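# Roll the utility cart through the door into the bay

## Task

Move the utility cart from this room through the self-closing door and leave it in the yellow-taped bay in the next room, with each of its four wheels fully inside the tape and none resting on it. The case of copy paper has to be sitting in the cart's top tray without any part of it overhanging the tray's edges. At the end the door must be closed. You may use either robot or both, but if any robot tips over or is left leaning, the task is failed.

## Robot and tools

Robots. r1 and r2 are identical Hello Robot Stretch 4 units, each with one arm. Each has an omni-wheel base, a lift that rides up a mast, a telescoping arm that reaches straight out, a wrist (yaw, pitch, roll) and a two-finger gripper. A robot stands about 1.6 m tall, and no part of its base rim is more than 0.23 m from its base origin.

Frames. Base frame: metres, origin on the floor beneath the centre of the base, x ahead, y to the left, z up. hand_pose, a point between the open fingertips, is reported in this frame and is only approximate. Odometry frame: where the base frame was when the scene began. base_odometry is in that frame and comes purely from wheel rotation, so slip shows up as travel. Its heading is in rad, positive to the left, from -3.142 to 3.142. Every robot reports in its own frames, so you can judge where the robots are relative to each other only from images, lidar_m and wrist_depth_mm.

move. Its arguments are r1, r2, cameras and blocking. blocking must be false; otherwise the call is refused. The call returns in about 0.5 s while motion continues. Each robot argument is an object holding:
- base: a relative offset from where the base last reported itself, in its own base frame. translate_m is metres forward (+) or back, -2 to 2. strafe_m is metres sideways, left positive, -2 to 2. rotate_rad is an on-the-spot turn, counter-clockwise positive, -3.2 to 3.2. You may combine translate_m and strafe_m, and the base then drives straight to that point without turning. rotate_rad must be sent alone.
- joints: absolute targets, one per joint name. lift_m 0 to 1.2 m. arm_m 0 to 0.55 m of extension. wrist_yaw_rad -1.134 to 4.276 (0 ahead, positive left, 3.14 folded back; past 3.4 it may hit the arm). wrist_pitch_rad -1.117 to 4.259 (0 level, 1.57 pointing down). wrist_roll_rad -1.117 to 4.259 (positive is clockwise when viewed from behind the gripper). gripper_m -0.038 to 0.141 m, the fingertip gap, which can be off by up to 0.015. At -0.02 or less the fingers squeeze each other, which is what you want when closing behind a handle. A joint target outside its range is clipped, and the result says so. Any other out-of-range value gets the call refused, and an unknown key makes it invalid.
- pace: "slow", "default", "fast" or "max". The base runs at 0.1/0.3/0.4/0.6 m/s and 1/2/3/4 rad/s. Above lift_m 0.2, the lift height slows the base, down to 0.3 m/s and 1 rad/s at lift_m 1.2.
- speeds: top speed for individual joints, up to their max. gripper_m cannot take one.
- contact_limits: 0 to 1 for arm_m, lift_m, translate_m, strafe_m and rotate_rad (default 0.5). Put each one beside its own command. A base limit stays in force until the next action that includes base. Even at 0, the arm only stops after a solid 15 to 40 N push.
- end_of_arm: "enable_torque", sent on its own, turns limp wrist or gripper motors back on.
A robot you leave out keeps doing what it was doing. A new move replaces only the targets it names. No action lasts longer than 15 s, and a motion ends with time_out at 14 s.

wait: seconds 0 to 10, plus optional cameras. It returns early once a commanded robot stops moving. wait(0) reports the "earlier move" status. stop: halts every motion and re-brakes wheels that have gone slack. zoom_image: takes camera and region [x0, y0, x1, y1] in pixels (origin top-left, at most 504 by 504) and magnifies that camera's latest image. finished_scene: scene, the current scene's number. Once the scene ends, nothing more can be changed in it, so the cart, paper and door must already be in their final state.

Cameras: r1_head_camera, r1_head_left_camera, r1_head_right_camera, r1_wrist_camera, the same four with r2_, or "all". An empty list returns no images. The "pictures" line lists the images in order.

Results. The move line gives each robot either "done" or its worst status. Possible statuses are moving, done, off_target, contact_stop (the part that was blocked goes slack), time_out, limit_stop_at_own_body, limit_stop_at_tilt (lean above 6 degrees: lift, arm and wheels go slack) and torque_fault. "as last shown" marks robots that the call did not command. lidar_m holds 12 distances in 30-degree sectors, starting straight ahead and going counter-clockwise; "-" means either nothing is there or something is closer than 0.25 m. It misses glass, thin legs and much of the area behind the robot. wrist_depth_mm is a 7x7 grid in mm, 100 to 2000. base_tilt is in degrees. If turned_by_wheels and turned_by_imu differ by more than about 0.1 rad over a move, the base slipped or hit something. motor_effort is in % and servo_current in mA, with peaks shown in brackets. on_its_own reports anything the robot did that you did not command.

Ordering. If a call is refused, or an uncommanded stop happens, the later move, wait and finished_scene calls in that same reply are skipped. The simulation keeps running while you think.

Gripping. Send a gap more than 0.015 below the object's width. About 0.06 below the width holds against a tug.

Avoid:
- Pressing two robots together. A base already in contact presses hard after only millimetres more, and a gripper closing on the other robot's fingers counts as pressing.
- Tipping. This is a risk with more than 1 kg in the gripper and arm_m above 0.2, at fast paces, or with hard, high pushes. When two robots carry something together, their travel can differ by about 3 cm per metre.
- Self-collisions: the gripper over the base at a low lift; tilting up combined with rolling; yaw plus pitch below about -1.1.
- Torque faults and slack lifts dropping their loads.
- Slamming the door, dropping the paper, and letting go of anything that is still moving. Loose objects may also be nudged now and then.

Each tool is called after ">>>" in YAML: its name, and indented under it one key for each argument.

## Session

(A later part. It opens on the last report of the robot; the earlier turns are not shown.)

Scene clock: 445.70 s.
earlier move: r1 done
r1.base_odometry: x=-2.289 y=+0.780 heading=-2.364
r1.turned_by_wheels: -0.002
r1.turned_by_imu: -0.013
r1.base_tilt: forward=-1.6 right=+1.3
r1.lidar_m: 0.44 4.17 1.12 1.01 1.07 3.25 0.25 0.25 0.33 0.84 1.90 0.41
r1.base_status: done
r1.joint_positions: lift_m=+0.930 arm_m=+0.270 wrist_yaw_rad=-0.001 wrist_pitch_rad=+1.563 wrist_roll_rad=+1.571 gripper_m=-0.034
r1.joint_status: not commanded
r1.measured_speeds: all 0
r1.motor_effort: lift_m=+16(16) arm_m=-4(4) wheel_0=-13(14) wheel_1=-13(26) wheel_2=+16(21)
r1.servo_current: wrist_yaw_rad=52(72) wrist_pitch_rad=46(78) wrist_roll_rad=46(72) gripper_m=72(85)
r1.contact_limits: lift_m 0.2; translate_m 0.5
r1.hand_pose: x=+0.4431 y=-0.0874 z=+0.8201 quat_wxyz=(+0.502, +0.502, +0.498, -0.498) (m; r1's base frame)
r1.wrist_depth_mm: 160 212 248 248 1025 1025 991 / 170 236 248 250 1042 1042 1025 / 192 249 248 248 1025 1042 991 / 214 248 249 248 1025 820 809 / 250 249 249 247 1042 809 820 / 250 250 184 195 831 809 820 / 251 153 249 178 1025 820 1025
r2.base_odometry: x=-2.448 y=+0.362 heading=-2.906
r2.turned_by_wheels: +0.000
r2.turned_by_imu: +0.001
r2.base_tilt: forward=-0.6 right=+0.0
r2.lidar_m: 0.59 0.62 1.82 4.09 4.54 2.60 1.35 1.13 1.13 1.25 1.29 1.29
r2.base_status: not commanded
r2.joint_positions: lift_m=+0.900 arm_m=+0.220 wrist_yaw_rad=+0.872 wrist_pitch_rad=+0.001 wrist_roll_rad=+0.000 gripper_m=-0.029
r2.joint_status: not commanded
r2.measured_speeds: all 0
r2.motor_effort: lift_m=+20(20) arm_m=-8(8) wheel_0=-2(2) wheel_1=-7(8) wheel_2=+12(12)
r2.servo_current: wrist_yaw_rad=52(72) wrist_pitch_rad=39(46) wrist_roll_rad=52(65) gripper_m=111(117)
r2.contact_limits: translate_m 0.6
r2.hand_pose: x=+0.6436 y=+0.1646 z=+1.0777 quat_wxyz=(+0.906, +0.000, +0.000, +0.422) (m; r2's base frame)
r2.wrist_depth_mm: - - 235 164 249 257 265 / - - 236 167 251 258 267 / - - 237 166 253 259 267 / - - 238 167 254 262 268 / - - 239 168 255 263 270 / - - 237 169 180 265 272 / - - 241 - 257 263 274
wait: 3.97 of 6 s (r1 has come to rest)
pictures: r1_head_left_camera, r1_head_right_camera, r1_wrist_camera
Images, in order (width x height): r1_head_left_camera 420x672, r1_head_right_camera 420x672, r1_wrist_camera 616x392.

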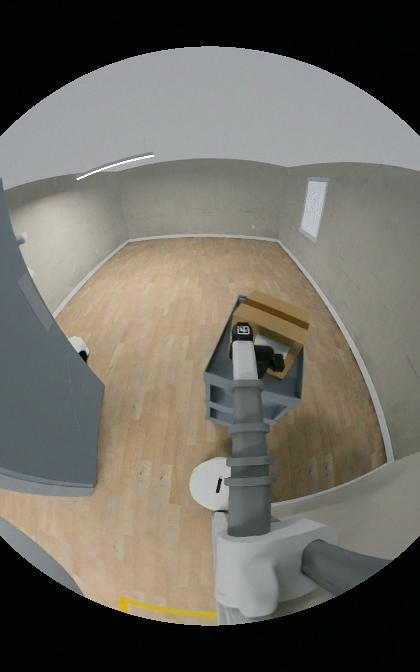

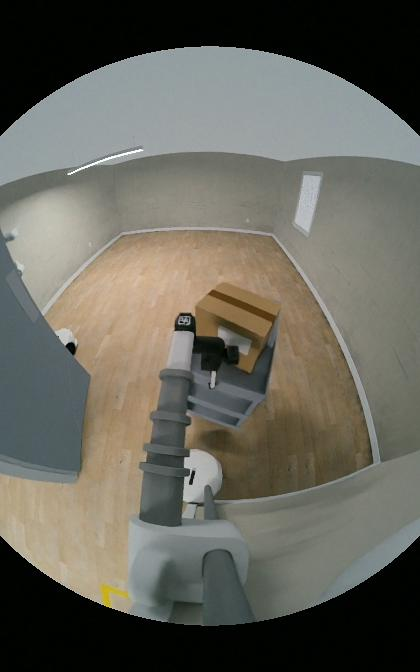

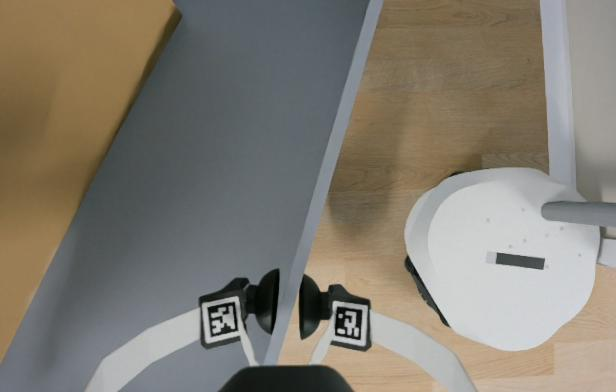

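>>> move:
  r1: {"base":{"translate_m":0.35,"strafe_m":-0.12},"pace":"slow","contact_limits":{"translate_m":0.5}}
  blocking: false
  cameras: []

>>> wait:
  seconds: 6
  cameras: ["r1_wrist_camera"]

>>> move:
  r1: {"base":{"translate_m":0.35,"strafe_m":-0.12},"pace":"slow","contact_limits":{"translate_m":0.5}}
  blocking: false
  cameras: []

>>> wait:
  seconds: 6
  cameras: ["r1_head_left_camera","r1_wrist_camera","r1_head_right_camera"]

Scene clock: 461.10 s.
move: r1 moving
r1.base_odometry: x=-2.300 y=+0.775 heading=-2.364
r1.turned_by_wheels: +0.000
r1.turned_by_imu: +0.000
r1.base_tilt: forward=-1.6 right=+1.3
r1.lidar_m: 0.41 4.13 1.13 0.99 1.05 3.25 0.25 0.25 0.35 0.91 1.88 0.40
r1.base_status: translate_m moving; strafe_m moving
r1.joint_positions: lift_m=+0.930 arm_m=+0.270 wrist_yaw_rad=-0.001 wrist_pitch_rad=+1.565 wrist_roll_rad=+1.571 gripper_m=-0.034
r1.joint_status: not commanded
r1.measured_speeds: translate_m=+0.048 strafe_m=-0.016 rotate_rad=+0.000 lift_m=+0.000 arm_m=+0.000 wrist_yaw_rad=+0.000 wrist_pitch_rad=+0.044 wrist_roll_rad=+0.000
r1.motor_effort: lift_m=+16(16) arm_m=-3(4) wheel_0=+6(13) wheel_1=+3(13) wheel_2=-5(15)
r1.servo_current: wrist_yaw_rad=46(65) wrist_pitch_rad=46(59) wrist_roll_rad=39(65) gripper_m=78(78)
r1.contact_limits: lift_m 0.2; translate_m 0.5
r1.hand_pose: x=+0.4426 y=-0.0874 z=+0.8201 quat_wxyz=(+0.501, +0.502, +0.498, -0.499) (m; r1's base frame)
r1.wrist_depth_mm: 158 211 248 248 1042 1042 946 / 169 234 249 249 1042 1025 960 / 187 249 248 248 1025 1042 976 / 208 248 248 247 1025 820 820 / 230 248 247 248 1042 820 820 / 249 249 186 199 187 820 820 / 250 155 248 179 1025 134 1025
r2: as last shown
r2.turned_by_imu: +0.000
r2.lidar_m: 0.61 0.62 1.79 4.07 4.51 2.62 1.40 1.12 1.13 1.28 1.29 1.28
r2.motor_effort: lift_m=+20(20) arm_m=-8(8) wheel_0=-1(2) wheel_1=-7(7) wheel_2=+12(12)
r2.servo_current: wrist_yaw_rad=52(65) wrist_pitch_rad=39(46) wrist_roll_rad=39(59) gripper_m=111(117)
r2.contact_limits: translate_m 0.6
r2.wrist_depth_mm: - - 235 164 249 256 264 / - - 236 167 250 257 267 / - - 236 167 251 258 268 / - - 238 167 253 260 270 / - - 240 169 255 263 271 / - - 237 169 180 265 272 / - - 240 - 259 263 274
pictures: none
No camera images: "cameras" was empty.

Scene clock: 465.53 s.
earlier move: r1 done
r1.base_odometry: x=-2.622 y=+0.620 heading=-2.365
r1.turned_by_wheels: -0.001
r1.turned_by_imu: -0.003
r1.base_tilt: forward=-1.6 right=+1.3
r1.lidar_m: 0.41 4.32 1.33 1.18 1.20 3.66 0.53 0.54 0.80 1.68 1.76 0.39
r1.base_status: done
r1.joint_positions: lift_m=+0.930 arm_m=+0.270 wrist_yaw_rad=-0.005 wrist_pitch_rad=+1.581 wrist_roll_rad=+1.571 gripper_m=-0.034
r1.joint_status: not commanded
r1.measured_speeds: all 0
r1.motor_effort: lift_m=+16(16) arm_m=+4(4) wheel_0=-1(15) wheel_1=+1(13) wheel_2=-6(15)
r1.servo_current: wrist_yaw_rad=65(78) wrist_pitch_rad=65(104) wrist_roll_rad=39(72) gripper_m=72(78)
r1.contact_limits: lift_m 0.2; translate_m 0.5
r1.hand_pose: x=+0.4375 y=-0.0874 z=+0.8201 quat_wxyz=(+0.496, +0.499, +0.501, -0.504) (m; r1's base frame)
r1.wrist_depth_mm: 141 185 246 247 249 1060 1060 / 157 211 244 247 249 1060 1042 / 180 243 246 247 238 1060 1042 / 208 244 245 248 842 831 842 / 242 244 245 246 831 831 831 / 242 242 182 196 183 820 1078 / 240 154 245 155 1060 145 1042
r2.base_odometry: x=-2.448 y=+0.362 heading=-2.906
r2.turned_by_wheels: +0.000
r2.turned_by_imu: +0.001
r2.base_tilt: forward=-0.6 right=+0.0
r2.lidar_m: 0.61 0.65 1.89 4.08 4.54 2.61 1.38 1.13 1.11 1.29 1.29 1.28
r2.base_status: not commanded
r2.joint_positions: lift_m=+0.900 arm_m=+0.220 wrist_yaw_rad=+0.872 wrist_pitch_rad=+0.001 wrist_roll_rad=+0.000 gripper_m=-0.029
r2.joint_status: not commanded
r2.measured_speeds: all 0
r2.motor_effort: lift_m=+20(20) arm_m=-8(9) wheel_0=-1(2) wheel_1=-7(8) wheel_2=+12(12)
r2.servo_current: wrist_yaw_rad=65(72) wrist_pitch_rad=39(52) wrist_roll_rad=46(59) gripper_m=104(124)
r2.contact_limits: translate_m 0.6
r2.hand_pose: x=+0.6436 y=+0.1646 z=+1.0777 quat_wxyz=(+0.906, +0.000, +0.000, +0.422) (m; r2's base frame)
r2.wrist_depth_mm: - - 235 164 249 257 265 / - - 236 167 250 259 266 / - - 238 167 252 260 268 / - - 238 167 253 262 268 / - - 239 168 255 263 271 / - - 237 169 180 266 273 / - - 241 - 258 262 274
wait: 4.43 of 6 s (r1 has come to rest)
pictures: r1_wrist_camera
Images, in order (width x height): r1_wrist_camera 616x392.

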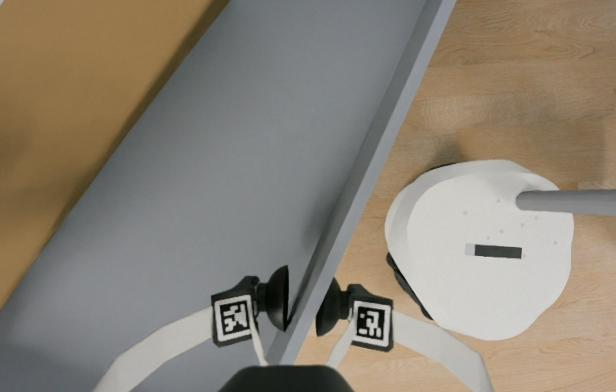

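Scene clock: 466.03 s.
move: r1 moving
r1.base_odometry: x=-2.634 y=+0.614 heading=-2.365
r1.turned_by_wheels: +0.000
r1.turned_by_imu: +0.000
r1.base_tilt: forward=-1.6 right=+1.3
r1.lidar_m: 0.39 4.33 1.34 1.18 1.19 3.67 0.55 0.58 0.82 1.67 1.77 0.37
r1.base_status: translate_m moving; strafe_m moving
r1.joint_positions: lift_m=+0.930 arm_m=+0.270 wrist_yaw_rad=-0.005 wrist_pitch_rad=+1.581 wrist_roll_rad=+1.571 gripper_m=-0.034
r1.joint_status: not commanded
r1.measured_speeds: translate_m=+0.049 strafe_m=-0.017 rotate_rad=+0.001 lift_m=+0.000 arm_m=+0.000 wrist_yaw_rad=+0.000 wrist_pitch_rad=+0.000 wrist_roll_rad=+0.000
r1.motor_effort: lift_m=+16(16) arm_m=+4(4) wheel_0=+8(8) wheel_1=+2(4) wheel_2=-11(12)
r1.servo_current: wrist_yaw_rad=46(65) wrist_pitch_rad=59(65) wrist_roll_rad=39(59) gripper_m=72(78)
r1.contact_limits: lift_m 0.2; translate_m 0.5
r1.hand_pose: x=+0.4375 y=-0.0874 z=+0.8201 quat_wxyz=(+0.496, +0.499, +0.501, -0.504) (m; r1's base frame)
r1.wrist_depth_mm: 139 172 244 247 249 1060 1078 / 148 200 244 245 247 1060 1060 / 171 237 245 247 219 1025 1060 / 202 241 244 246 247 842 842 / 239 242 243 247 842 842 854 / 239 241 184 196 182 831 1060 / 239 240 244 142 1060 153 1060
r2: as last shown
r2.turned_by_imu: +0.000
r2.lidar_m: 0.63 0.63 1.84 4.06 4.54 2.64 1.38 1.12 1.12 1.27 1.30 1.29
r2.motor_effort: lift_m=+20(20) arm_m=-8(8) wheel_0=-1(2) wheel_1=-7(8) wheel_2=+12(12)
r2.servo_current: wrist_yaw_rad=65(72) wrist_pitch_rad=39(46) wrist_roll_rad=65(65) gripper_m=117(117)
r2.contact_limits: translate_m 0.6
r2.wrist_depth_mm: - - 234 164 249 257 266 / - - 236 167 250 258 266 / - - 236 166 252 260 267 / - - 239 167 254 262 270 / - - 239 168 255 263 271 / - - 236 169 180 266 273 / - - 240 - 258 263 274
pictures: none
No camera images: "cameras" was empty.

Scene clock: 470.47 s.
earlier move: r1 done
r1.base_odometry: x=-2.956 y=+0.460 heading=-2.365
r1.turned_by_wheels: +0.000
r1.turned_by_imu: -0.003
r1.base_tilt: forward=-1.6 right=+1.3
r1.lidar_m: 0.41 4.53 1.95 1.36 1.38 0.92 0.88 0.93 1.30 1.56 0.36 0.34
r1.base_status: done
r1.joint_positions: lift_m=+0.930 arm_m=+0.270 wrist_yaw_rad=-0.005 wrist_pitch_rad=+1.577 wrist_roll_rad=+1.571 gripper_m=-0.034
r1.joint_status: not commanded
r1.measured_speeds: all 0
r1.motor_effort: lift_m=+16(16) arm_m=+4(4) wheel_0=+2(8) wheel_1=+3(6) wheel_2=-5(12)
r1.servo_current: wrist_yaw_rad=39(72) wrist_pitch_rad=52(72) wrist_roll_rad=52(72) gripper_m=72(78)
r1.contact_limits: lift_m 0.2; translate_m 0.5
r1.hand_pose: x=+0.4386 y=-0.0874 z=+0.8201 quat_wxyz=(+0.497, +0.500, +0.500, -0.503) (m; r1's base frame)
r1.wrist_depth_mm: - 161 212 246 249 251 - / 156 198 246 247 248 221 1060 / 184 242 245 246 248 1042 1060 / 241 243 245 246 225 831 842 / 241 242 244 246 831 820 831 / 242 243 181 197 182 820 1060 / 242 151 244 180 180 152 1025
r2.base_odometry: x=-2.448 y=+0.362 heading=-2.906
r2.turned_by_wheels: +0.000
r2.turned_by_imu: +0.001
r2.base_tilt: forward=-0.6 right=+0.1
r2.lidar_m: 0.60 0.64 1.98 4.12 4.53 2.61 1.37 1.12 1.11 1.29 1.28 1.28
r2.base_status: not commanded
r2.joint_positions: lift_m=+0.900 arm_m=+0.220 wrist_yaw_rad=+0.872 wrist_pitch_rad=+0.001 wrist_roll_rad=+0.000 gripper_m=-0.029
r2.joint_status: not commanded
r2.measured_speeds: all 0
r2.motor_effort: lift_m=+20(20) arm_m=-8(8) wheel_0=-1(2) wheel_1=-7(8) wheel_2=+12(12)
r2.servo_current: wrist_yaw_rad=52(72) wrist_pitch_rad=39(52) wrist_roll_rad=46(65) gripper_m=111(117)
r2.contact_limits: translate_m 0.6
r2.hand_pose: x=+0.6436 y=+0.1646 z=+1.0777 quat_wxyz=(+0.906, +0.000, +0.000, +0.422) (m; r2's base frame)
r2.wrist_depth_mm: - - 234 164 249 258 266 / - - 236 167 251 258 265 / - - 237 167 251 259 267 / - - 239 167 254 263 268 / - - 240 169 255 264 271 / - - 237 169 180 265 271 / - - 239 - 259 262 274
wait: 4.43 of 6 s (r1 has come to rest)
pictures: r1_head_left_camera, r1_head_right_camera, r1_wrist_camera
Images, in order (width x height): r1_head_left_camera 420x672, r1_head_right_camera 420x672, r1_wrist_camera 616x392.

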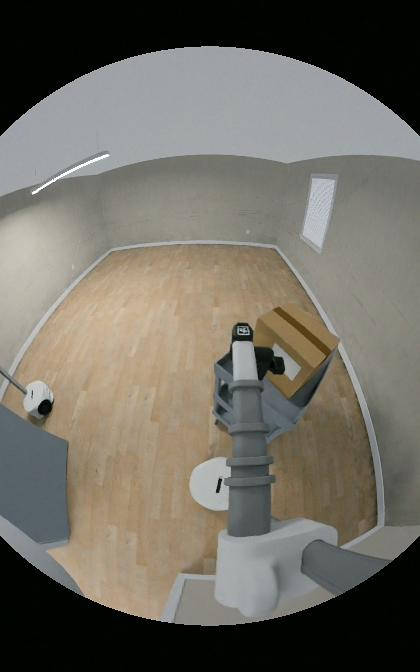

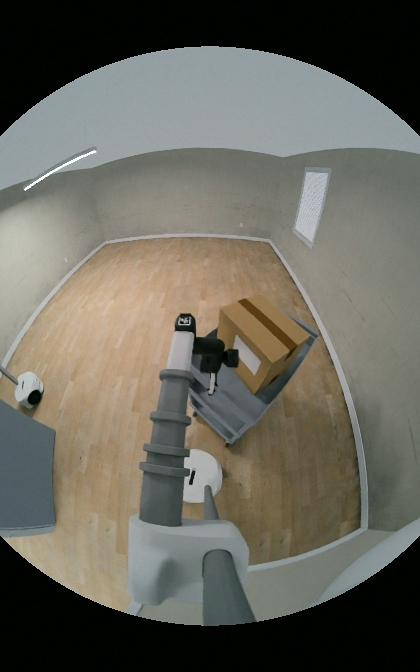

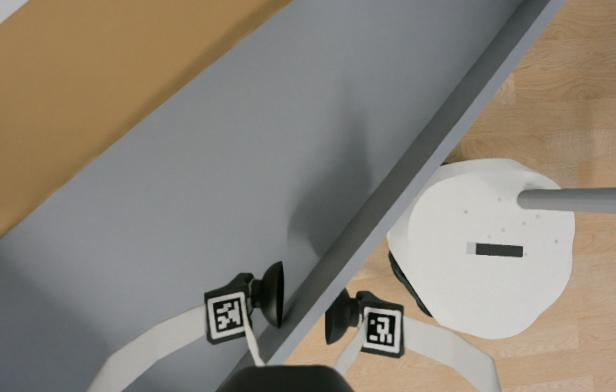

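>>> move:
  r1: {"base":{"translate_m":-0.35},"pace":"slow","contact_limits":{"translate_m":0.5}}
  blocking: false
  cameras: []

>>> wait:
  seconds: 6
  cameras: ["r1_head_left_camera","r1_wrist_camera"]

Scene clock: 487.10 s.
move: r1 moving
r1.base_odometry: x=-2.947 y=+0.469 heading=-2.365
r1.turned_by_wheels: -0.001
r1.turned_by_imu: -0.001
r1.base_tilt: forward=-1.6 right=+1.3
r1.lidar_m: 0.42 4.53 1.94 1.36 1.38 0.91 0.86 0.90 1.27 1.57 1.62 0.33
r1.base_status: translate_m moving
r1.joint_positions: lift_m=+0.930 arm_m=+0.270 wrist_yaw_rad=-0.005 wrist_pitch_rad=+1.572 wrist_roll_rad=+1.571 gripper_m=-0.034
r1.joint_status: not commanded
r1.measured_speeds: translate_m=-0.048 strafe_m=+0.000 rotate_rad=+0.002 lift_m=+0.000 arm_m=+0.000 wrist_yaw_rad=+0.000 wrist_pitch_rad=-0.008 wrist_roll_rad=+0.000
r1.motor_effort: lift_m=+16(16) arm_m=+4(4) wheel_0=-8(9) wheel_1=-6(8) wheel_2=+5(5)
r1.servo_current: wrist_yaw_rad=65(65) wrist_pitch_rad=39(52) wrist_roll_rad=52(65) gripper_m=72(78)
r1.contact_limits: lift_m 0.2; translate_m 0.5
r1.hand_pose: x=+0.4401 y=-0.0874 z=+0.8200 quat_wxyz=(+0.498, +0.501, +0.499, -0.502) (m; r1's base frame)
r1.wrist_depth_mm: 140 165 216 247 247 248 1042 / 155 204 245 247 248 213 1042 / 190 245 247 247 248 1042 1025 / 245 246 247 247 229 842 831 / 245 246 246 246 820 842 842 / 245 245 185 196 181 831 1042 / 245 153 246 176 1042 147 1042
r2: as last shown
r2.turned_by_imu: +0.000
r2.lidar_m: 0.61 0.63 2.00 4.05 4.51 2.60 1.37 1.13 1.12 1.27 1.26 1.28
r2.motor_effort: lift_m=+20(20) arm_m=-8(8) wheel_0=-2(2) wheel_1=-7(7) wheel_2=+12(12)
r2.servo_current: wrist_yaw_rad=52(72) wrist_pitch_rad=39(46) wrist_roll_rad=39(59) gripper_m=111(117)
r2.contact_limits: translate_m 0.6
r2.wrist_depth_mm: - - 235 164 250 257 265 / - - 236 167 250 258 266 / - - 237 166 251 258 268 / - - 238 167 253 262 268 / - - 239 168 254 263 271 / - - 236 168 180 265 273 / - - 240 - 257 262 274
pictures: none
No camera images: "cameras" was empty.

Scene clock: 491.40 s.
earlier move: r1 done
r1.base_odometry: x=-2.706 y=+0.705 heading=-2.366
r1.turned_by_wheels: -0.001
r1.turned_by_imu: -0.003
r1.base_tilt: forward=-1.6 right=+1.3
r1.lidar_m: 0.42 4.51 1.46 1.29 1.33 0.56 0.54 0.57 0.80 1.57 1.62 0.42
r1.base_status: done
r1.joint_positions: lift_m=+0.930 arm_m=+0.270 wrist_yaw_rad=-0.001 wrist_pitch_rad=+1.563 wrist_roll_rad=+1.571 gripper_m=-0.034
r1.joint_status: not commanded
r1.measured_speeds: all 0
r1.motor_effort: lift_m=+16(16) arm_m=-4(4) wheel_0=-12(15) wheel_1=-6(9) wheel_2=+0(10)
r1.servo_current: wrist_yaw_rad=33(72) wrist_pitch_rad=46(65) wrist_roll_rad=46(78) gripper_m=78(85)
r1.contact_limits: lift_m 0.2; translate_m 0.5
r1.hand_pose: x=+0.4431 y=-0.0874 z=+0.8201 quat_wxyz=(+0.502, +0.503, +0.497, -0.498) (m; r1's base frame)
r1.wrist_depth_mm: 166 222 250 249 1025 1060 1025 / 177 245 250 249 1042 1042 1025 / 195 249 249 248 1042 1025 1042 / 213 250 249 249 1042 831 820 / 241 250 249 249 1025 809 820 / 250 249 182 194 179 820 820 / 250 153 248 179 1025 820 1042
r2.base_odometry: x=-2.448 y=+0.362 heading=-2.906
r2.turned_by_wheels: +0.000
r2.turned_by_imu: +0.001
r2.base_tilt: forward=-0.6 right=+0.0
r2.lidar_m: 0.62 0.64 1.97 4.10 4.54 2.65 1.37 1.14 1.11 1.27 1.31 1.27
r2.base_status: not commanded
r2.joint_positions: lift_m=+0.900 arm_m=+0.220 wrist_yaw_rad=+0.872 wrist_pitch_rad=+0.001 wrist_roll_rad=+0.000 gripper_m=-0.029
r2.joint_status: not commanded
r2.measured_speeds: all 0
r2.motor_effort: lift_m=+20(20) arm_m=-8(8) wheel_0=-1(2) wheel_1=-7(8) wheel_2=+12(12)
r2.servo_current: wrist_yaw_rad=52(72) wrist_pitch_rad=33(46) wrist_roll_rad=39(59) gripper_m=111(117)
r2.contact_limits: translate_m 0.6
r2.hand_pose: x=+0.6436 y=+0.1646 z=+1.0777 quat_wxyz=(+0.906, +0.000, +0.000, +0.422) (m; r2's base frame)
r2.wrist_depth_mm: - - 235 164 250 257 264 / - - 236 167 251 259 266 / - - 236 166 253 259 266 / - - 239 167 254 262 268 / - - 239 168 255 263 271 / - - 183 169 180 265 271 / - - 241 - 258 263 274
wait: 4.30 of 6 s (r1 has come to rest)
pictures: r1_head_left_camera, r1_wrist_camera
Images, in order (width x height): r1_head_left_camera 420x672, r1_wrist_camera 616x392.

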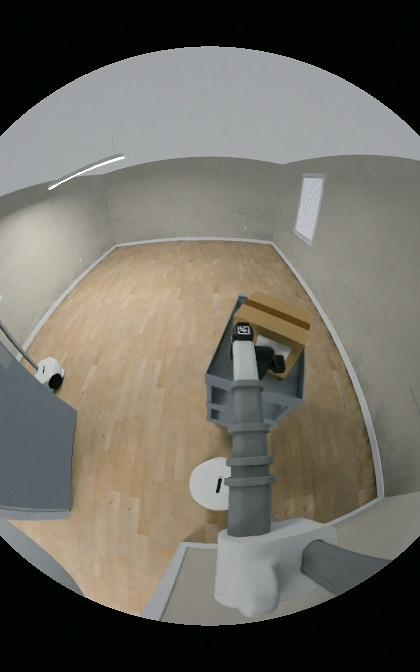

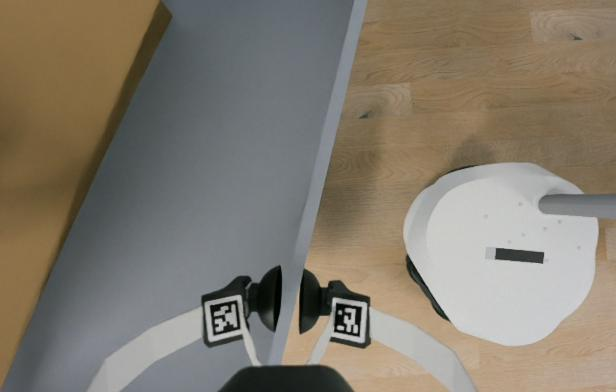

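>>> move:
  r1: {"base":{"translate_m":0.05,"strafe_m":-0.28},"pace":"slow"}
  blocking: false
  cameras: []

>>> wait:
  seconds: 5
  cameras: ["r1_head_camera","r1_wrist_camera"]

Scene clock: 521.20 s.
move: r1 moving
r1.base_odometry: x=-2.717 y=+0.713 heading=-2.366
r1.turned_by_wheels: +0.000
r1.turned_by_imu: +0.000
r1.base_tilt: forward=-1.6 right=+1.3
r1.lidar_m: 0.41 4.56 1.47 1.31 1.32 0.57 0.52 0.56 0.80 1.55 1.62 0.42
r1.base_status: translate_m moving; strafe_m moving
r1.joint_positions: lift_m=+0.930 arm_m=+0.270 wrist_yaw_rad=-0.001 wrist_pitch_rad=+1.563 wrist_roll_rad=+1.571 gripper_m=-0.034
r1.joint_status: not commanded
r1.measured_speeds: translate_m=+0.010 strafe_m=-0.051 rotate_rad=+0.002 lift_m=+0.000 arm_m=+0.000 wrist_yaw_rad=+0.000 wrist_pitch_rad=+0.002 wrist_roll_rad=+0.000
r1.motor_effort: lift_m=+16(16) arm_m=-4(4) wheel_0=+8(10) wheel_1=-4(11) wheel_2=-2(3)
r1.servo_current: wrist_yaw_rad=46(65) wrist_pitch_rad=59(59) wrist_roll_rad=52(65) gripper_m=72(78)
r1.contact_limits: lift_m 0.2
r1.hand_pose: x=+0.4431 y=-0.0874 z=+0.8201 quat_wxyz=(+0.502, +0.502, +0.497, -0.498) (m; r1's base frame)
r1.wrist_depth_mm: 161 218 248 247 1025 1025 1042 / 171 237 249 247 1025 1042 1042 / 190 249 248 249 1025 1042 1025 / 208 250 248 247 1042 809 820 / 232 249 248 248 1042 831 820 / 249 249 187 196 187 820 820 / 250 156 248 178 1060 132 1042
r2: as last shown
r2.turned_by_imu: +0.000
r2.lidar_m: 0.61 0.62 1.96 4.08 4.54 2.63 1.38 1.13 1.12 1.29 1.29 1.26
r2.motor_effort: lift_m=+20(20) arm_m=-8(8) wheel_0=-2(2) wheel_1=-7(7) wheel_2=+12(12)
r2.servo_current: wrist_yaw_rad=59(65) wrist_pitch_rad=33(39) wrist_roll_rad=59(65) gripper_m=111(117)
r2.contact_limits: translate_m 0.6
r2.wrist_depth_mm: - - 235 164 249 258 264 / - - 236 167 250 258 267 / - - 237 166 254 259 267 / - - 238 167 254 262 268 / - - 239 169 254 262 270 / - - 183 169 180 266 273 / - - 240 - 257 263 274
pictures: none
No camera images: "cameras" was empty.

Scene clock: 524.77 s.
earlier move: r1 done
r1.base_odometry: x=-2.938 y=+0.870 heading=-2.366
r1.turned_by_wheels: +0.000
r1.turned_by_imu: -0.001
r1.base_tilt: forward=-1.6 right=+1.2
r1.lidar_m: 0.40 0.38 2.19 1.57 1.59 0.62 0.57 0.61 0.87 1.28 1.35 0.42
r1.base_status: done
r1.joint_positions: lift_m=+0.930 arm_m=+0.270 wrist_yaw_rad=-0.001 wrist_pitch_rad=+1.578 wrist_roll_rad=+1.571 gripper_m=-0.034
r1.joint_status: not commanded
r1.measured_speeds: all 0
r1.motor_effort: lift_m=+16(16) arm_m=+4(4) wheel_0=+7(14) wheel_1=-1(11) wheel_2=-1(8)
r1.servo_current: wrist_yaw_rad=39(65) wrist_pitch_rad=59(65) wrist_roll_rad=39(65) gripper_m=72(78)
r1.contact_limits: lift_m 0.2
r1.hand_pose: x=+0.4386 y=-0.0874 z=+0.8201 quat_wxyz=(+0.498, +0.499, +0.501, -0.502) (m; r1's base frame)
r1.wrist_depth_mm: 241 244 246 1042 1060 1060 1025 / 243 244 245 1025 1042 1042 1060 / 241 243 245 1025 1060 1042 1060 / 206 244 244 1042 1060 831 842 / 207 245 246 247 917 820 842 / 208 244 245 198 181 831 1060 / 211 244 245 142 1042 138 1060
r2.base_odometry: x=-2.448 y=+0.362 heading=-2.906
r2.turned_by_wheels: +0.000
r2.turned_by_imu: +0.001
r2.base_tilt: forward=-0.6 right=+0.1
r2.lidar_m: 0.61 0.62 2.08 4.07 4.53 2.65 1.35 1.13 1.12 1.29 1.29 1.29
r2.base_status: not commanded
r2.joint_positions: lift_m=+0.900 arm_m=+0.220 wrist_yaw_rad=+0.872 wrist_pitch_rad=+0.001 wrist_roll_rad=+0.000 gripper_m=-0.029
r2.joint_status: not commanded
r2.measured_speeds: all 0
r2.motor_effort: lift_m=+20(20) arm_m=-8(9) wheel_0=-2(2) wheel_1=-7(8) wheel_2=+12(12)
r2.servo_current: wrist_yaw_rad=59(72) wrist_pitch_rad=33(46) wrist_roll_rad=46(65) gripper_m=111(124)
r2.contact_limits: translate_m 0.6
r2.hand_pose: x=+0.6436 y=+0.1646 z=+1.0777 quat_wxyz=(+0.906, +0.000, +0.000, +0.422) (m; r2's base frame)
r2.wrist_depth_mm: - - 236 165 249 258 264 / - - 236 167 251 257 266 / - - 236 166 252 259 268 / - - 238 167 253 262 270 / - - 240 168 255 264 271 / - - 236 169 180 265 273 / - - 241 - 257 263 274
wait: 3.57 of 5 s (r1 has come to rest)
pictures: r1_head_camera, r1_wrist_camera
Images, in order (width x height): r1_head_camera 420x560, r1_wrist_camera 616x392.

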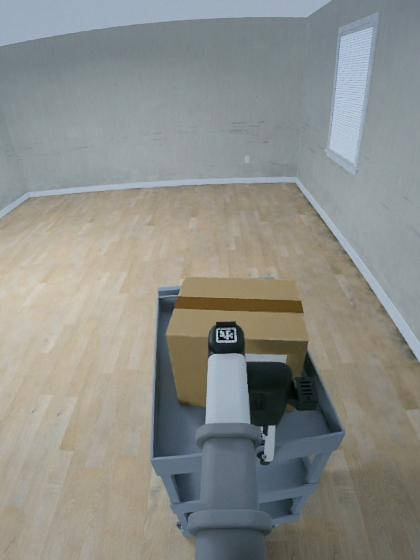

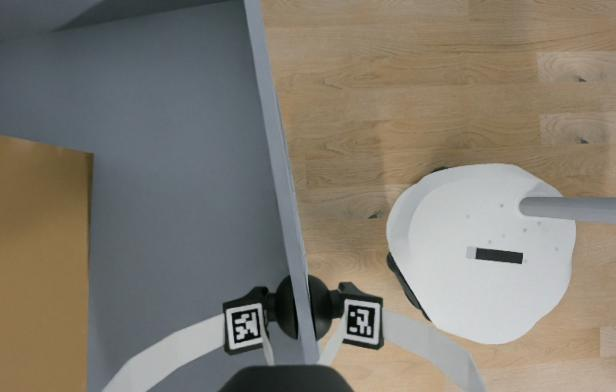

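>>> move:
  r1: {"base":{"translate_m":0.6,"strafe_m":0.1},"pace":"slow"}
  blocking: false
  cameras: []

>>> wait:
  seconds: 9
  cameras: ["r1_head_camera","r1_wrist_camera"]

Scene clock: 529.77 s.
move: r1 moving
r1.base_odometry: x=-2.945 y=+0.860 heading=-2.366
r1.turned_by_wheels: +0.000
r1.turned_by_imu: +0.000
r1.base_tilt: forward=-1.6 right=+1.3
r1.lidar_m: 0.37 0.39 2.17 1.58 1.57 0.62 0.58 0.63 0.89 1.31 1.35 0.42
r1.base_status: translate_m moving; strafe_m moving
r1.joint_positions: lift_m=+0.930 arm_m=+0.270 wrist_yaw_rad=-0.001 wrist_pitch_rad=+1.579 wrist_roll_rad=+1.571 gripper_m=-0.034
r1.joint_status: not commanded
r1.measured_speeds: translate_m=+0.049 strafe_m=+0.008 rotate_rad=+0.000 lift_m=+0.000 arm_m=+0.000 wrist_yaw_rad=+0.000 wrist_pitch_rad=+0.016 wrist_roll_rad=-0.001
r1.motor_effort: lift_m=+16(16) arm_m=+4(4) wheel_0=+8(10) wheel_1=+7(8) wheel_2=-9(10)
r1.servo_current: wrist_yaw_rad=59(59) wrist_pitch_rad=52(59) wrist_roll_rad=46(65) gripper_m=72(72)
r1.contact_limits: lift_m 0.2
r1.hand_pose: x=+0.4383 y=-0.0874 z=+0.8201 quat_wxyz=(+0.498, +0.498, +0.502, -0.502) (m; r1's base frame)
r1.wrist_depth_mm: 238 242 244 1025 1042 1078 1078 / 241 242 246 1042 1042 1060 1060 / 239 242 244 1042 1025 1060 1060 / 198 242 245 245 1025 831 1060 / 199 243 245 247 866 842 842 / 190 241 244 196 180 842 1078 / 201 241 182 177 1060 146 1060
r2: as last shown
r2.turned_by_imu: +0.000
r2.base_tilt: forward=-0.5 right=+0.1
r2.lidar_m: 0.61 0.62 2.07 4.11 4.53 2.59 1.35 1.13 1.13 1.28 1.28 1.29
r2.motor_effort: lift_m=+20(20) arm_m=-8(8) wheel_0=-1(2) wheel_1=-7(8) wheel_2=+12(12)
r2.servo_current: wrist_yaw_rad=59(65) wrist_pitch_rad=33(46) wrist_roll_rad=59(59) gripper_m=111(117)
r2.contact_limits: translate_m 0.6
r2.wrist_depth_mm: - - 236 164 249 258 264 / - - 235 167 251 258 266 / - - 236 166 252 260 267 / - - 238 167 252 262 268 / - - 239 169 255 263 271 / - - 237 169 180 266 272 / - - 240 - 257 263 274
pictures: none
No camera images: "cameras" was empty.

Scene clock: 536.63 s.
earlier move: r1 done
r1.base_odometry: x=-3.296 y=+0.379 heading=-2.366
r1.turned_by_wheels: +0.000
r1.turned_by_imu: -0.004
r1.base_tilt: forward=-1.5 right=+1.3
r1.lidar_m: 0.39 0.40 3.49 1.60 1.62 1.24 1.15 1.23 1.43 1.38 1.45 0.43
r1.base_status: done
r1.joint_positions: lift_m=+0.930 arm_m=+0.270 wrist_yaw_rad=-0.001 wrist_pitch_rad=+1.573 wrist_roll_rad=+1.571 gripper_m=-0.034
r1.joint_status: not commanded
r1.measured_speeds: all 0
r1.motor_effort: lift_m=+16(16) arm_m=+4(4) wheel_0=+2(10) wheel_1=+2(8) wheel_2=-4(15)
r1.servo_current: wrist_yaw_rad=72(78) wrist_pitch_rad=46(85) wrist_roll_rad=52(78) gripper_m=72(78)
r1.contact_limits: lift_m 0.2
r1.hand_pose: x=+0.4400 y=-0.0874 z=+0.8200 quat_wxyz=(+0.499, +0.500, +0.500, -0.501) (m; r1's base frame)
r1.wrist_depth_mm: 245 246 248 1042 1042 1060 1042 / 246 246 248 1042 1042 1042 1060 / 204 245 246 1025 1042 1060 1042 / 198 246 247 1042 1060 842 1060 / 211 245 248 248 917 831 842 / 204 245 189 199 179 831 831 / 217 246 246 137 1025 134 1042
r2.base_odometry: x=-2.448 y=+0.362 heading=-2.906
r2.turned_by_wheels: +0.000
r2.turned_by_imu: +0.001
r2.base_tilt: forward=-0.6 right=+0.0
r2.lidar_m: 0.62 0.61 2.00 4.05 4.54 2.61 1.35 1.13 1.11 1.24 1.30 1.30
r2.base_status: not commanded
r2.joint_positions: lift_m=+0.900 arm_m=+0.220 wrist_yaw_rad=+0.872 wrist_pitch_rad=+0.001 wrist_roll_rad=+0.000 gripper_m=-0.029
r2.joint_status: not commanded
r2.measured_speeds: all 0
r2.motor_effort: lift_m=+20(20) arm_m=-8(8) wheel_0=-1(2) wheel_1=-7(8) wheel_2=+12(12)
r2.servo_current: wrist_yaw_rad=65(72) wrist_pitch_rad=39(52) wrist_roll_rad=52(65) gripper_m=111(117)
r2.contact_limits: translate_m 0.6
r2.hand_pose: x=+0.6436 y=+0.1646 z=+1.0777 quat_wxyz=(+0.906, +0.000, +0.000, +0.422) (m; r2's base frame)
r2.wrist_depth_mm: - - 235 164 250 257 266 / - - 236 167 251 258 266 / - - 236 167 252 260 267 / - - 238 168 252 262 271 / - - 240 168 254 263 270 / - - 182 169 180 265 273 / - - 239 - 258 263 273
wait: 6.87 of 9 s (r1 has come to rest)
pictures: r1_head_camera, r1_wrist_camera
Images, in order (width x height): r1_head_camera 420x560, r1_wrist_camera 616x392.

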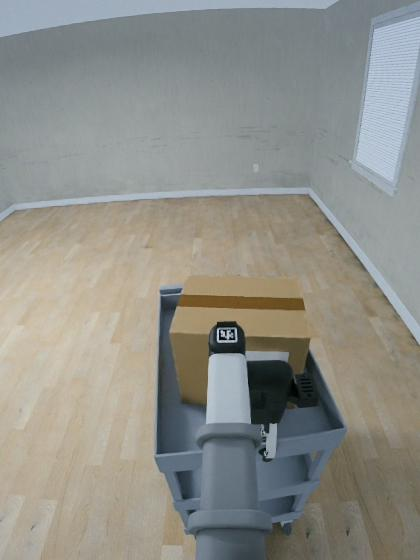

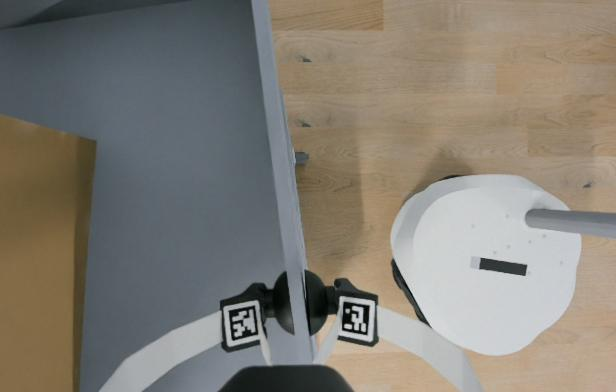

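>>> move:
  r1: {"base":{"translate_m":0.8,"strafe_m":0.1},"pace":"slow"}
  blocking: false
  cameras: []

>>> wait:
  seconds: 10
  cameras: ["r1_head_camera","r1_wrist_camera"]

Scene clock: 542.30 s.
move: r1 moving
r1.base_odometry: x=-3.304 y=+0.369 heading=-2.366
r1.turned_by_wheels: +0.000
r1.turned_by_imu: -0.001
r1.base_tilt: forward=-1.6 right=+1.3
r1.lidar_m: 0.37 0.38 3.46 1.60 1.61 1.25 1.19 1.26 1.46 1.38 1.44 0.42
r1.base_status: translate_m moving; strafe_m moving
r1.joint_positions: lift_m=+0.930 arm_m=+0.270 wrist_yaw_rad=-0.001 wrist_pitch_rad=+1.575 wrist_roll_rad=+1.571 gripper_m=-0.034
r1.joint_status: not commanded
r1.measured_speeds: translate_m=+0.048 strafe_m=+0.006 rotate_rad=-0.001 lift_m=+0.000 arm_m=+0.000 wrist_yaw_rad=+0.000 wrist_pitch_rad=+0.023 wrist_roll_rad=+0.000
r1.motor_effort: lift_m=+16(16) arm_m=+4(4) wheel_0=-1(4) wheel_1=+7(7) wheel_2=-11(11)
r1.servo_current: wrist_yaw_rad=46(59) wrist_pitch_rad=46(59) wrist_roll_rad=39(52) gripper_m=78(78)
r1.contact_limits: lift_m 0.2
r1.hand_pose: x=+0.4396 y=-0.0874 z=+0.8200 quat_wxyz=(+0.499, +0.499, +0.501, -0.501) (m; r1's base frame)
r1.wrist_depth_mm: 244 245 247 1042 1060 1060 1025 / 244 245 246 1042 1042 1042 1042 / 216 244 246 1042 1042 1060 1060 / 205 245 247 246 1060 842 1060 / 197 246 245 247 891 831 854 / 208 245 206 200 177 831 1042 / 209 244 245 178 1078 140 1060
r2: as last shown
r2.turned_by_imu: +0.000
r2.lidar_m: 0.60 0.63 2.02 4.07 4.54 2.61 1.36 1.13 1.11 1.26 1.29 1.29
r2.motor_effort: lift_m=+20(20) arm_m=-8(8) wheel_0=-2(2) wheel_1=-7(7) wheel_2=+12(12)
r2.servo_current: wrist_yaw_rad=59(65) wrist_pitch_rad=39(39) wrist_roll_rad=59(59) gripper_m=111(117)
r2.contact_limits: translate_m 0.6
r2.wrist_depth_mm: - - 235 164 250 257 265 / - - 236 167 251 258 266 / - - 236 166 252 259 267 / - - 238 167 253 262 268 / - - 240 168 254 263 271 / - - 182 169 180 265 273 / - - 240 - 258 263 274
pictures: none
No camera images: "cameras" was empty.

Scene clock: 551.13 s.
earlier move: r1 done
r1.base_odometry: x=-3.797 y=-0.253 heading=-2.365
r1.turned_by_wheels: +0.001
r1.turned_by_imu: +0.000
r1.base_tilt: forward=-1.6 right=+1.3
r1.lidar_m: 0.39 0.39 3.38 2.10 1.81 2.04 1.98 2.10 1.52 1.47 1.52 0.45
r1.base_status: done
r1.joint_positions: lift_m=+0.930 arm_m=+0.270 wrist_yaw_rad=-0.001 wrist_pitch_rad=+1.578 wrist_roll_rad=+1.571 gripper_m=-0.034
r1.joint_status: not commanded
r1.measured_speeds: all 0
r1.motor_effort: lift_m=+16(16) arm_m=+4(4) wheel_0=+6(7) wheel_1=+3(9) wheel_2=-2(14)
r1.servo_current: wrist_yaw_rad=59(72) wrist_pitch_rad=59(59) wrist_roll_rad=59(72) gripper_m=65(78)
r1.contact_limits: lift_m 0.2
r1.hand_pose: x=+0.4388 y=-0.0874 z=+0.8201 quat_wxyz=(+0.498, +0.499, +0.501, -0.502) (m; r1's base frame)
r1.wrist_depth_mm: 242 244 246 1060 1025 1060 1042 / 244 246 246 1042 1042 1042 1042 / 213 245 247 1042 1042 1042 1025 / 205 245 247 1042 1042 831 1060 / 209 245 245 248 904 831 831 / 212 245 245 199 180 842 1060 / 213 245 245 137 1060 135 1060
r2.base_odometry: x=-2.448 y=+0.362 heading=-2.906
r2.turned_by_wheels: +0.000
r2.turned_by_imu: +0.001
r2.base_tilt: forward=-0.6 right=+0.1
r2.lidar_m: 0.61 0.60 2.00 2.25 4.53 2.61 1.36 1.14 1.13 1.29 1.29 1.30
r2.base_status: not commanded
r2.joint_positions: lift_m=+0.900 arm_m=+0.220 wrist_yaw_rad=+0.872 wrist_pitch_rad=+0.001 wrist_roll_rad=+0.000 gripper_m=-0.029
r2.joint_status: not commanded
r2.measured_speeds: all 0
r2.motor_effort: lift_m=+20(20) arm_m=-8(9) wheel_0=-2(2) wheel_1=-7(8) wheel_2=+12(12)
r2.servo_current: wrist_yaw_rad=65(78) wrist_pitch_rad=39(52) wrist_roll_rad=52(59) gripper_m=111(124)
r2.contact_limits: translate_m 0.6
r2.hand_pose: x=+0.6436 y=+0.1646 z=+1.0777 quat_wxyz=(+0.906, +0.000, +0.000, +0.422) (m; r2's base frame)
r2.wrist_depth_mm: - - 234 163 249 257 265 / - - 236 167 250 257 266 / - - 237 166 252 260 267 / - - 238 167 254 263 268 / - - 241 168 254 264 271 / - - 237 169 181 266 272 / - 1808 241 - 258 262 274
wait: 8.83 of 10 s (r1 has come to rest)
pictures: r1_head_camera, r1_wrist_camera
Images, in order (width x height): r1_head_camera 420x560, r1_wrist_camera 616x392.

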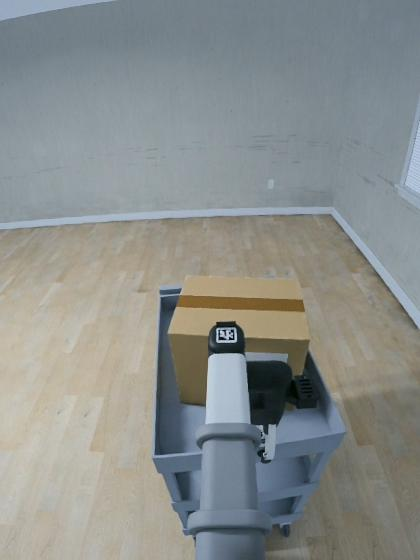

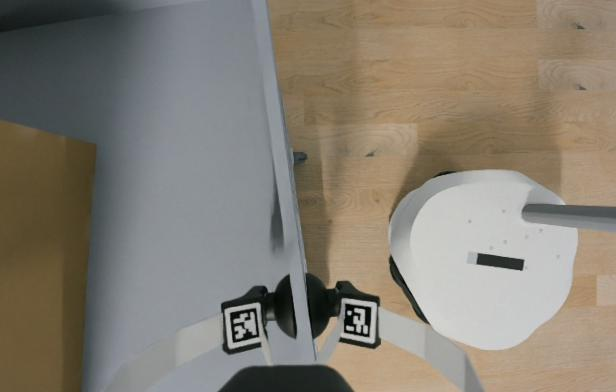

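>>> move:
  r1: {"base":{"translate_m":-0.35,"strafe_m":0.33},"pace":"slow"}
  blocking: false
  cameras: []

>>> wait:
  seconds: 9
  cameras: ["r1_head_camera","r1_wrist_camera"]

Scene clock: 557.63 s.
move: r1 moving
r1.base_odometry: x=-3.784 y=-0.252 heading=-2.365
r1.turned_by_wheels: +0.000
r1.turned_by_imu: -0.001
r1.base_tilt: forward=-1.6 right=+1.3
r1.lidar_m: 0.38 0.38 3.39 2.10 1.82 2.03 1.96 2.08 1.56 1.47 1.53 0.45
r1.base_status: translate_m moving; strafe_m moving
r1.joint_positions: lift_m=+0.930 arm_m=+0.270 wrist_yaw_rad=-0.001 wrist_pitch_rad=+1.572 wrist_roll_rad=+1.571 gripper_m=-0.034
r1.joint_status: not commanded
r1.measured_speeds: translate_m=-0.037 strafe_m=+0.035 rotate_rad=+0.001 lift_m=+0.000 arm_m=+0.000 wrist_yaw_rad=+0.000 wrist_pitch_rad=-0.009 wrist_roll_rad=+0.000
r1.motor_effort: lift_m=+16(16) arm_m=+4(4) wheel_0=-11(11) wheel_1=+1(6) wheel_2=+3(5)
r1.servo_current: wrist_yaw_rad=39(65) wrist_pitch_rad=39(59) wrist_roll_rad=46(65) gripper_m=72(78)
r1.contact_limits: lift_m 0.2
r1.hand_pose: x=+0.4404 y=-0.0874 z=+0.8200 quat_wxyz=(+0.499, +0.500, +0.500, -0.501) (m; r1's base frame)
r1.wrist_depth_mm: 246 248 248 1042 1025 1060 1042 / 245 247 247 1042 1042 1042 1060 / 206 246 247 1042 1042 1042 1060 / 208 245 247 1025 1042 831 1042 / 213 246 248 247 976 842 854 / 216 246 187 197 181 820 842 / 221 151 247 143 1042 831 1025
r2: as last shown
r2.turned_by_imu: +0.000
r2.base_tilt: forward=-0.6 right=+0.0
r2.lidar_m: 0.62 0.62 2.00 2.24 4.53 2.63 1.38 1.13 1.13 1.27 1.28 1.28
r2.motor_effort: lift_m=+20(20) arm_m=-8(8) wheel_0=-2(2) wheel_1=-7(7) wheel_2=+12(12)
r2.servo_current: wrist_yaw_rad=59(72) wrist_pitch_rad=39(46) wrist_roll_rad=46(52) gripper_m=111(111)
r2.contact_limits: translate_m 0.6
r2.wrist_depth_mm: - - 235 164 249 257 264 / - - 236 167 250 258 266 / - - 237 166 251 259 266 / - - 238 167 253 262 268 / - - 240 168 254 262 272 / - - 238 169 180 266 271 / - 1808 240 - 257 262 273
pictures: none
No camera images: "cameras" was empty.

Scene clock: 563.20 s.
earlier move: r1 done
r1.base_odometry: x=-3.316 y=-0.243 heading=-2.365
r1.turned_by_wheels: +0.001
r1.turned_by_imu: +0.001
r1.base_tilt: forward=-1.6 right=+1.3
r1.lidar_m: 0.41 4.22 3.03 1.61 1.35 1.54 1.63 1.70 1.92 1.80 1.88 0.43
r1.base_status: done
r1.joint_positions: lift_m=+0.930 arm_m=+0.270 wrist_yaw_rad=+0.001 wrist_pitch_rad=+1.558 wrist_roll_rad=+1.571 gripper_m=-0.034
r1.joint_status: not commanded
r1.measured_speeds: all 0
r1.motor_effort: lift_m=+16(16) arm_m=-4(4) wheel_0=-5(14) wheel_1=+3(6) wheel_2=+4(12)
r1.servo_current: wrist_yaw_rad=46(72) wrist_pitch_rad=72(85) wrist_roll_rad=52(78) gripper_m=65(78)
r1.contact_limits: lift_m 0.2
r1.hand_pose: x=+0.4448 y=-0.0874 z=+0.8201 quat_wxyz=(+0.504, +0.503, +0.497, -0.496) (m; r1's base frame)
r1.wrist_depth_mm: 165 224 248 249 1042 1042 1008 / 174 246 249 249 1025 1042 1025 / 196 250 250 249 1042 1008 1025 / 213 250 249 249 1025 820 820 / 235 250 250 251 1042 798 820 / 250 252 188 186 831 820 820 / 251 153 250 180 177 809 1008
r2.base_odometry: x=-2.448 y=+0.362 heading=-2.906
r2.turned_by_wheels: +0.000
r2.turned_by_imu: +0.001
r2.base_tilt: forward=-0.6 right=+0.0
r2.lidar_m: 0.62 0.63 1.62 1.88 4.53 2.62 1.35 1.11 1.14 1.28 1.30 1.27
r2.base_status: not commanded
r2.joint_positions: lift_m=+0.900 arm_m=+0.220 wrist_yaw_rad=+0.872 wrist_pitch_rad=+0.001 wrist_roll_rad=+0.000 gripper_m=-0.029
r2.joint_status: not commanded
r2.measured_speeds: all 0
r2.motor_effort: lift_m=+20(20) arm_m=-8(8) wheel_0=-1(2) wheel_1=-7(8) wheel_2=+12(12)
r2.servo_current: wrist_yaw_rad=52(72) wrist_pitch_rad=33(46) wrist_roll_rad=39(65) gripper_m=117(124)
r2.contact_limits: translate_m 0.6
r2.hand_pose: x=+0.6436 y=+0.1646 z=+1.0777 quat_wxyz=(+0.906, +0.000, +0.000, +0.422) (m; r2's base frame)
r2.wrist_depth_mm: - - 234 164 249 257 265 / - - 235 167 251 259 266 / - - 236 166 252 260 268 / 1661 - 237 167 254 262 270 / 1661 - 239 169 254 263 271 / 1661 - 238 168 180 265 272 / - 1921 240 - 258 262 274
wait: 5.57 of 9 s (r1 has come to rest)
pictures: r1_head_camera, r1_wrist_camera
Images, in order (width x height): r1_head_camera 420x560, r1_wrist_camera 616x392.

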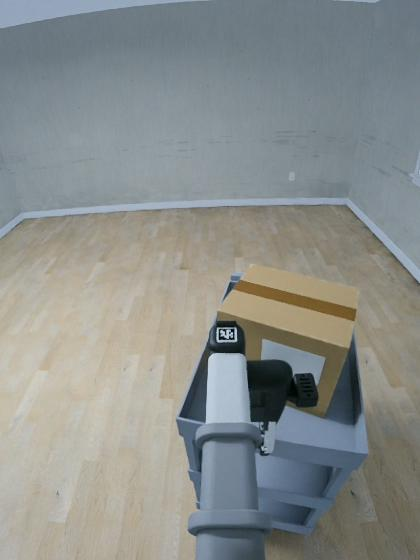

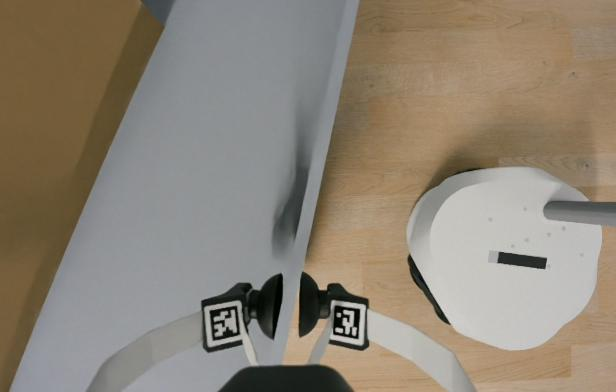

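>>> move:
  r1: {"base":{"translate_m":-0.7,"strafe_m":0.32},"pace":"slow"}
  blocking: false
  cameras: []

>>> wait:
  seconds: 9.5
  cameras: ["r1_head_camera","r1_wrist_camera"]

Scene clock: 567.83 s.
move: r1 moving
r1.base_odometry: x=-3.303 y=-0.238 heading=-2.365
r1.turned_by_wheels: +0.000
r1.turned_by_imu: -0.001
r1.base_tilt: forward=-1.5 right=+1.3
r1.lidar_m: 0.43 4.19 3.03 1.59 1.33 1.53 1.61 1.71 1.89 1.80 1.86 0.44
r1.base_status: translate_m moving; strafe_m moving
r1.joint_positions: lift_m=+0.930 arm_m=+0.270 wrist_yaw_rad=+0.001 wrist_pitch_rad=+1.558 wrist_roll_rad=+1.571 gripper_m=-0.034
r1.joint_status: not commanded
r1.measured_speeds: translate_m=-0.048 strafe_m=+0.023 rotate_rad=+0.003 lift_m=+0.000 arm_m=+0.000 wrist_yaw_rad=+0.000 wrist_pitch_rad=+0.000 wrist_roll_rad=+0.000
r1.motor_effort: lift_m=+16(16) arm_m=-4(4) wheel_0=-12(13) wheel_1=-3(4) wheel_2=+8(8)
r1.servo_current: wrist_yaw_rad=59(72) wrist_pitch_rad=65(78) wrist_roll_rad=52(72) gripper_m=72(72)
r1.contact_limits: lift_m 0.2
r1.hand_pose: x=+0.4448 y=-0.0874 z=+0.8201 quat_wxyz=(+0.504, +0.503, +0.497, -0.496) (m; r1's base frame)
r1.wrist_depth_mm: 171 232 249 249 1042 1025 1008 / 183 250 250 249 1042 1008 1025 / 201 250 251 248 1042 1025 1042 / 219 252 250 248 1025 809 809 / 246 251 249 249 1042 820 809 / 253 252 186 185 1042 820 798 / 253 150 250 181 162 809 1008
r2: as last shown
r2.turned_by_imu: +0.000
r2.lidar_m: 0.60 0.62 1.61 1.91 4.52 2.65 1.38 1.12 1.12 1.29 1.29 1.30
r2.motor_effort: lift_m=+20(20) arm_m=-8(8) wheel_0=-1(2) wheel_1=-7(7) wheel_2=+12(12)
r2.servo_current: wrist_yaw_rad=52(72) wrist_pitch_rad=46(46) wrist_roll_rad=39(59) gripper_m=117(117)
r2.contact_limits: translate_m 0.6
r2.wrist_depth_mm: - - 235 163 250 256 265 / - - 236 167 252 257 266 / - - 236 166 252 260 267 / 1618 - 238 168 254 263 268 / 1618 - 239 169 255 264 271 / 1983 - 236 169 180 265 273 / - 1808 240 - 258 263 274
pictures: none
No camera images: "cameras" was empty.

Scene clock: 576.23 s.
earlier move: r1 done
r1.base_odometry: x=-2.593 y=+0.020 heading=-2.365
r1.turned_by_wheels: +0.001
r1.turned_by_imu: +0.004
r1.base_tilt: forward=-1.5 right=+1.2
r1.lidar_m: 0.43 0.47 1.33 0.82 0.83 1.04 4.01 0.99 1.36 2.13 2.24 0.45
r1.base_status: done
r1.joint_positions: lift_m=+0.930 arm_m=+0.270 wrist_yaw_rad=+0.001 wrist_pitch_rad=+1.558 wrist_roll_rad=+1.571 gripper_m=-0.034
r1.joint_status: not commanded
r1.measured_speeds: all 0
r1.motor_effort: lift_m=+16(16) arm_m=-4(4) wheel_0=+0(13) wheel_1=-4(7) wheel_2=+6(11)
r1.servo_current: wrist_yaw_rad=52(72) wrist_pitch_rad=72(78) wrist_roll_rad=59(72) gripper_m=72(78)
r1.contact_limits: lift_m 0.2
r1.hand_pose: x=+0.4448 y=-0.0874 z=+0.8201 quat_wxyz=(+0.504, +0.503, +0.497, -0.496) (m; r1's base frame)
r1.wrist_depth_mm: 179 249 247 248 1008 1025 1008 / 192 249 248 248 1042 1025 1025 / 202 249 249 248 1042 1025 1042 / 214 250 248 248 1025 809 820 / 228 249 249 1042 1025 809 820 / 237 250 205 186 946 831 820 / 250 156 250 178 173 809 1025
r2.base_odometry: x=-2.448 y=+0.362 heading=-2.906
r2.turned_by_wheels: +0.000
r2.turned_by_imu: +0.001
r2.base_tilt: forward=-0.6 right=+0.1
r2.lidar_m: 0.63 0.59 1.34 1.57 4.54 2.63 1.34 1.12 1.12 1.29 1.29 1.29
r2.base_status: not commanded
r2.joint_positions: lift_m=+0.900 arm_m=+0.220 wrist_yaw_rad=+0.872 wrist_pitch_rad=+0.001 wrist_roll_rad=+0.000 gripper_m=-0.029
r2.joint_status: not commanded
r2.measured_speeds: all 0
r2.motor_effort: lift_m=+20(20) arm_m=-8(9) wheel_0=-2(2) wheel_1=-7(8) wheel_2=+12(12)
r2.servo_current: wrist_yaw_rad=52(72) wrist_pitch_rad=39(46) wrist_roll_rad=52(59) gripper_m=111(117)
r2.contact_limits: translate_m 0.6
r2.hand_pose: x=+0.6436 y=+0.1646 z=+1.0777 quat_wxyz=(+0.906, +0.000, +0.000, +0.422) (m; r2's base frame)
r2.wrist_depth_mm: - - 236 164 249 258 265 / - - 236 167 251 258 266 / - - 237 166 251 259 267 / - - 238 167 253 262 267 / 1182 1182 240 168 255 262 271 / - - 183 169 180 266 272 / 1366 125 239 - 258 263 274
wait: 8.40 of 9.5 s (r1 has come to rest)
pictures: r1_head_camera, r1_wrist_camera
Images, in order (width x height): r1_head_camera 420x560, r1_wrist_camera 616x392.

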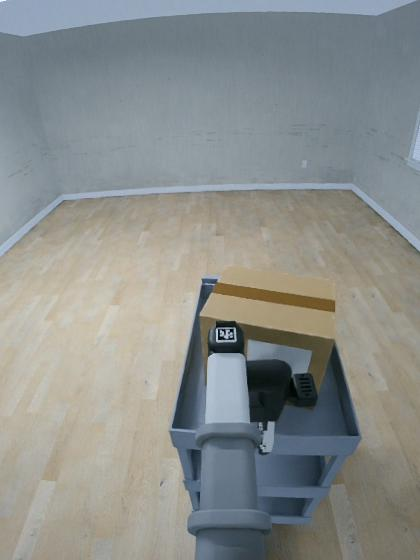

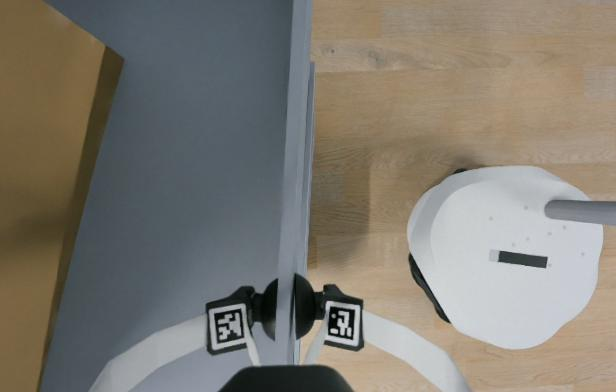

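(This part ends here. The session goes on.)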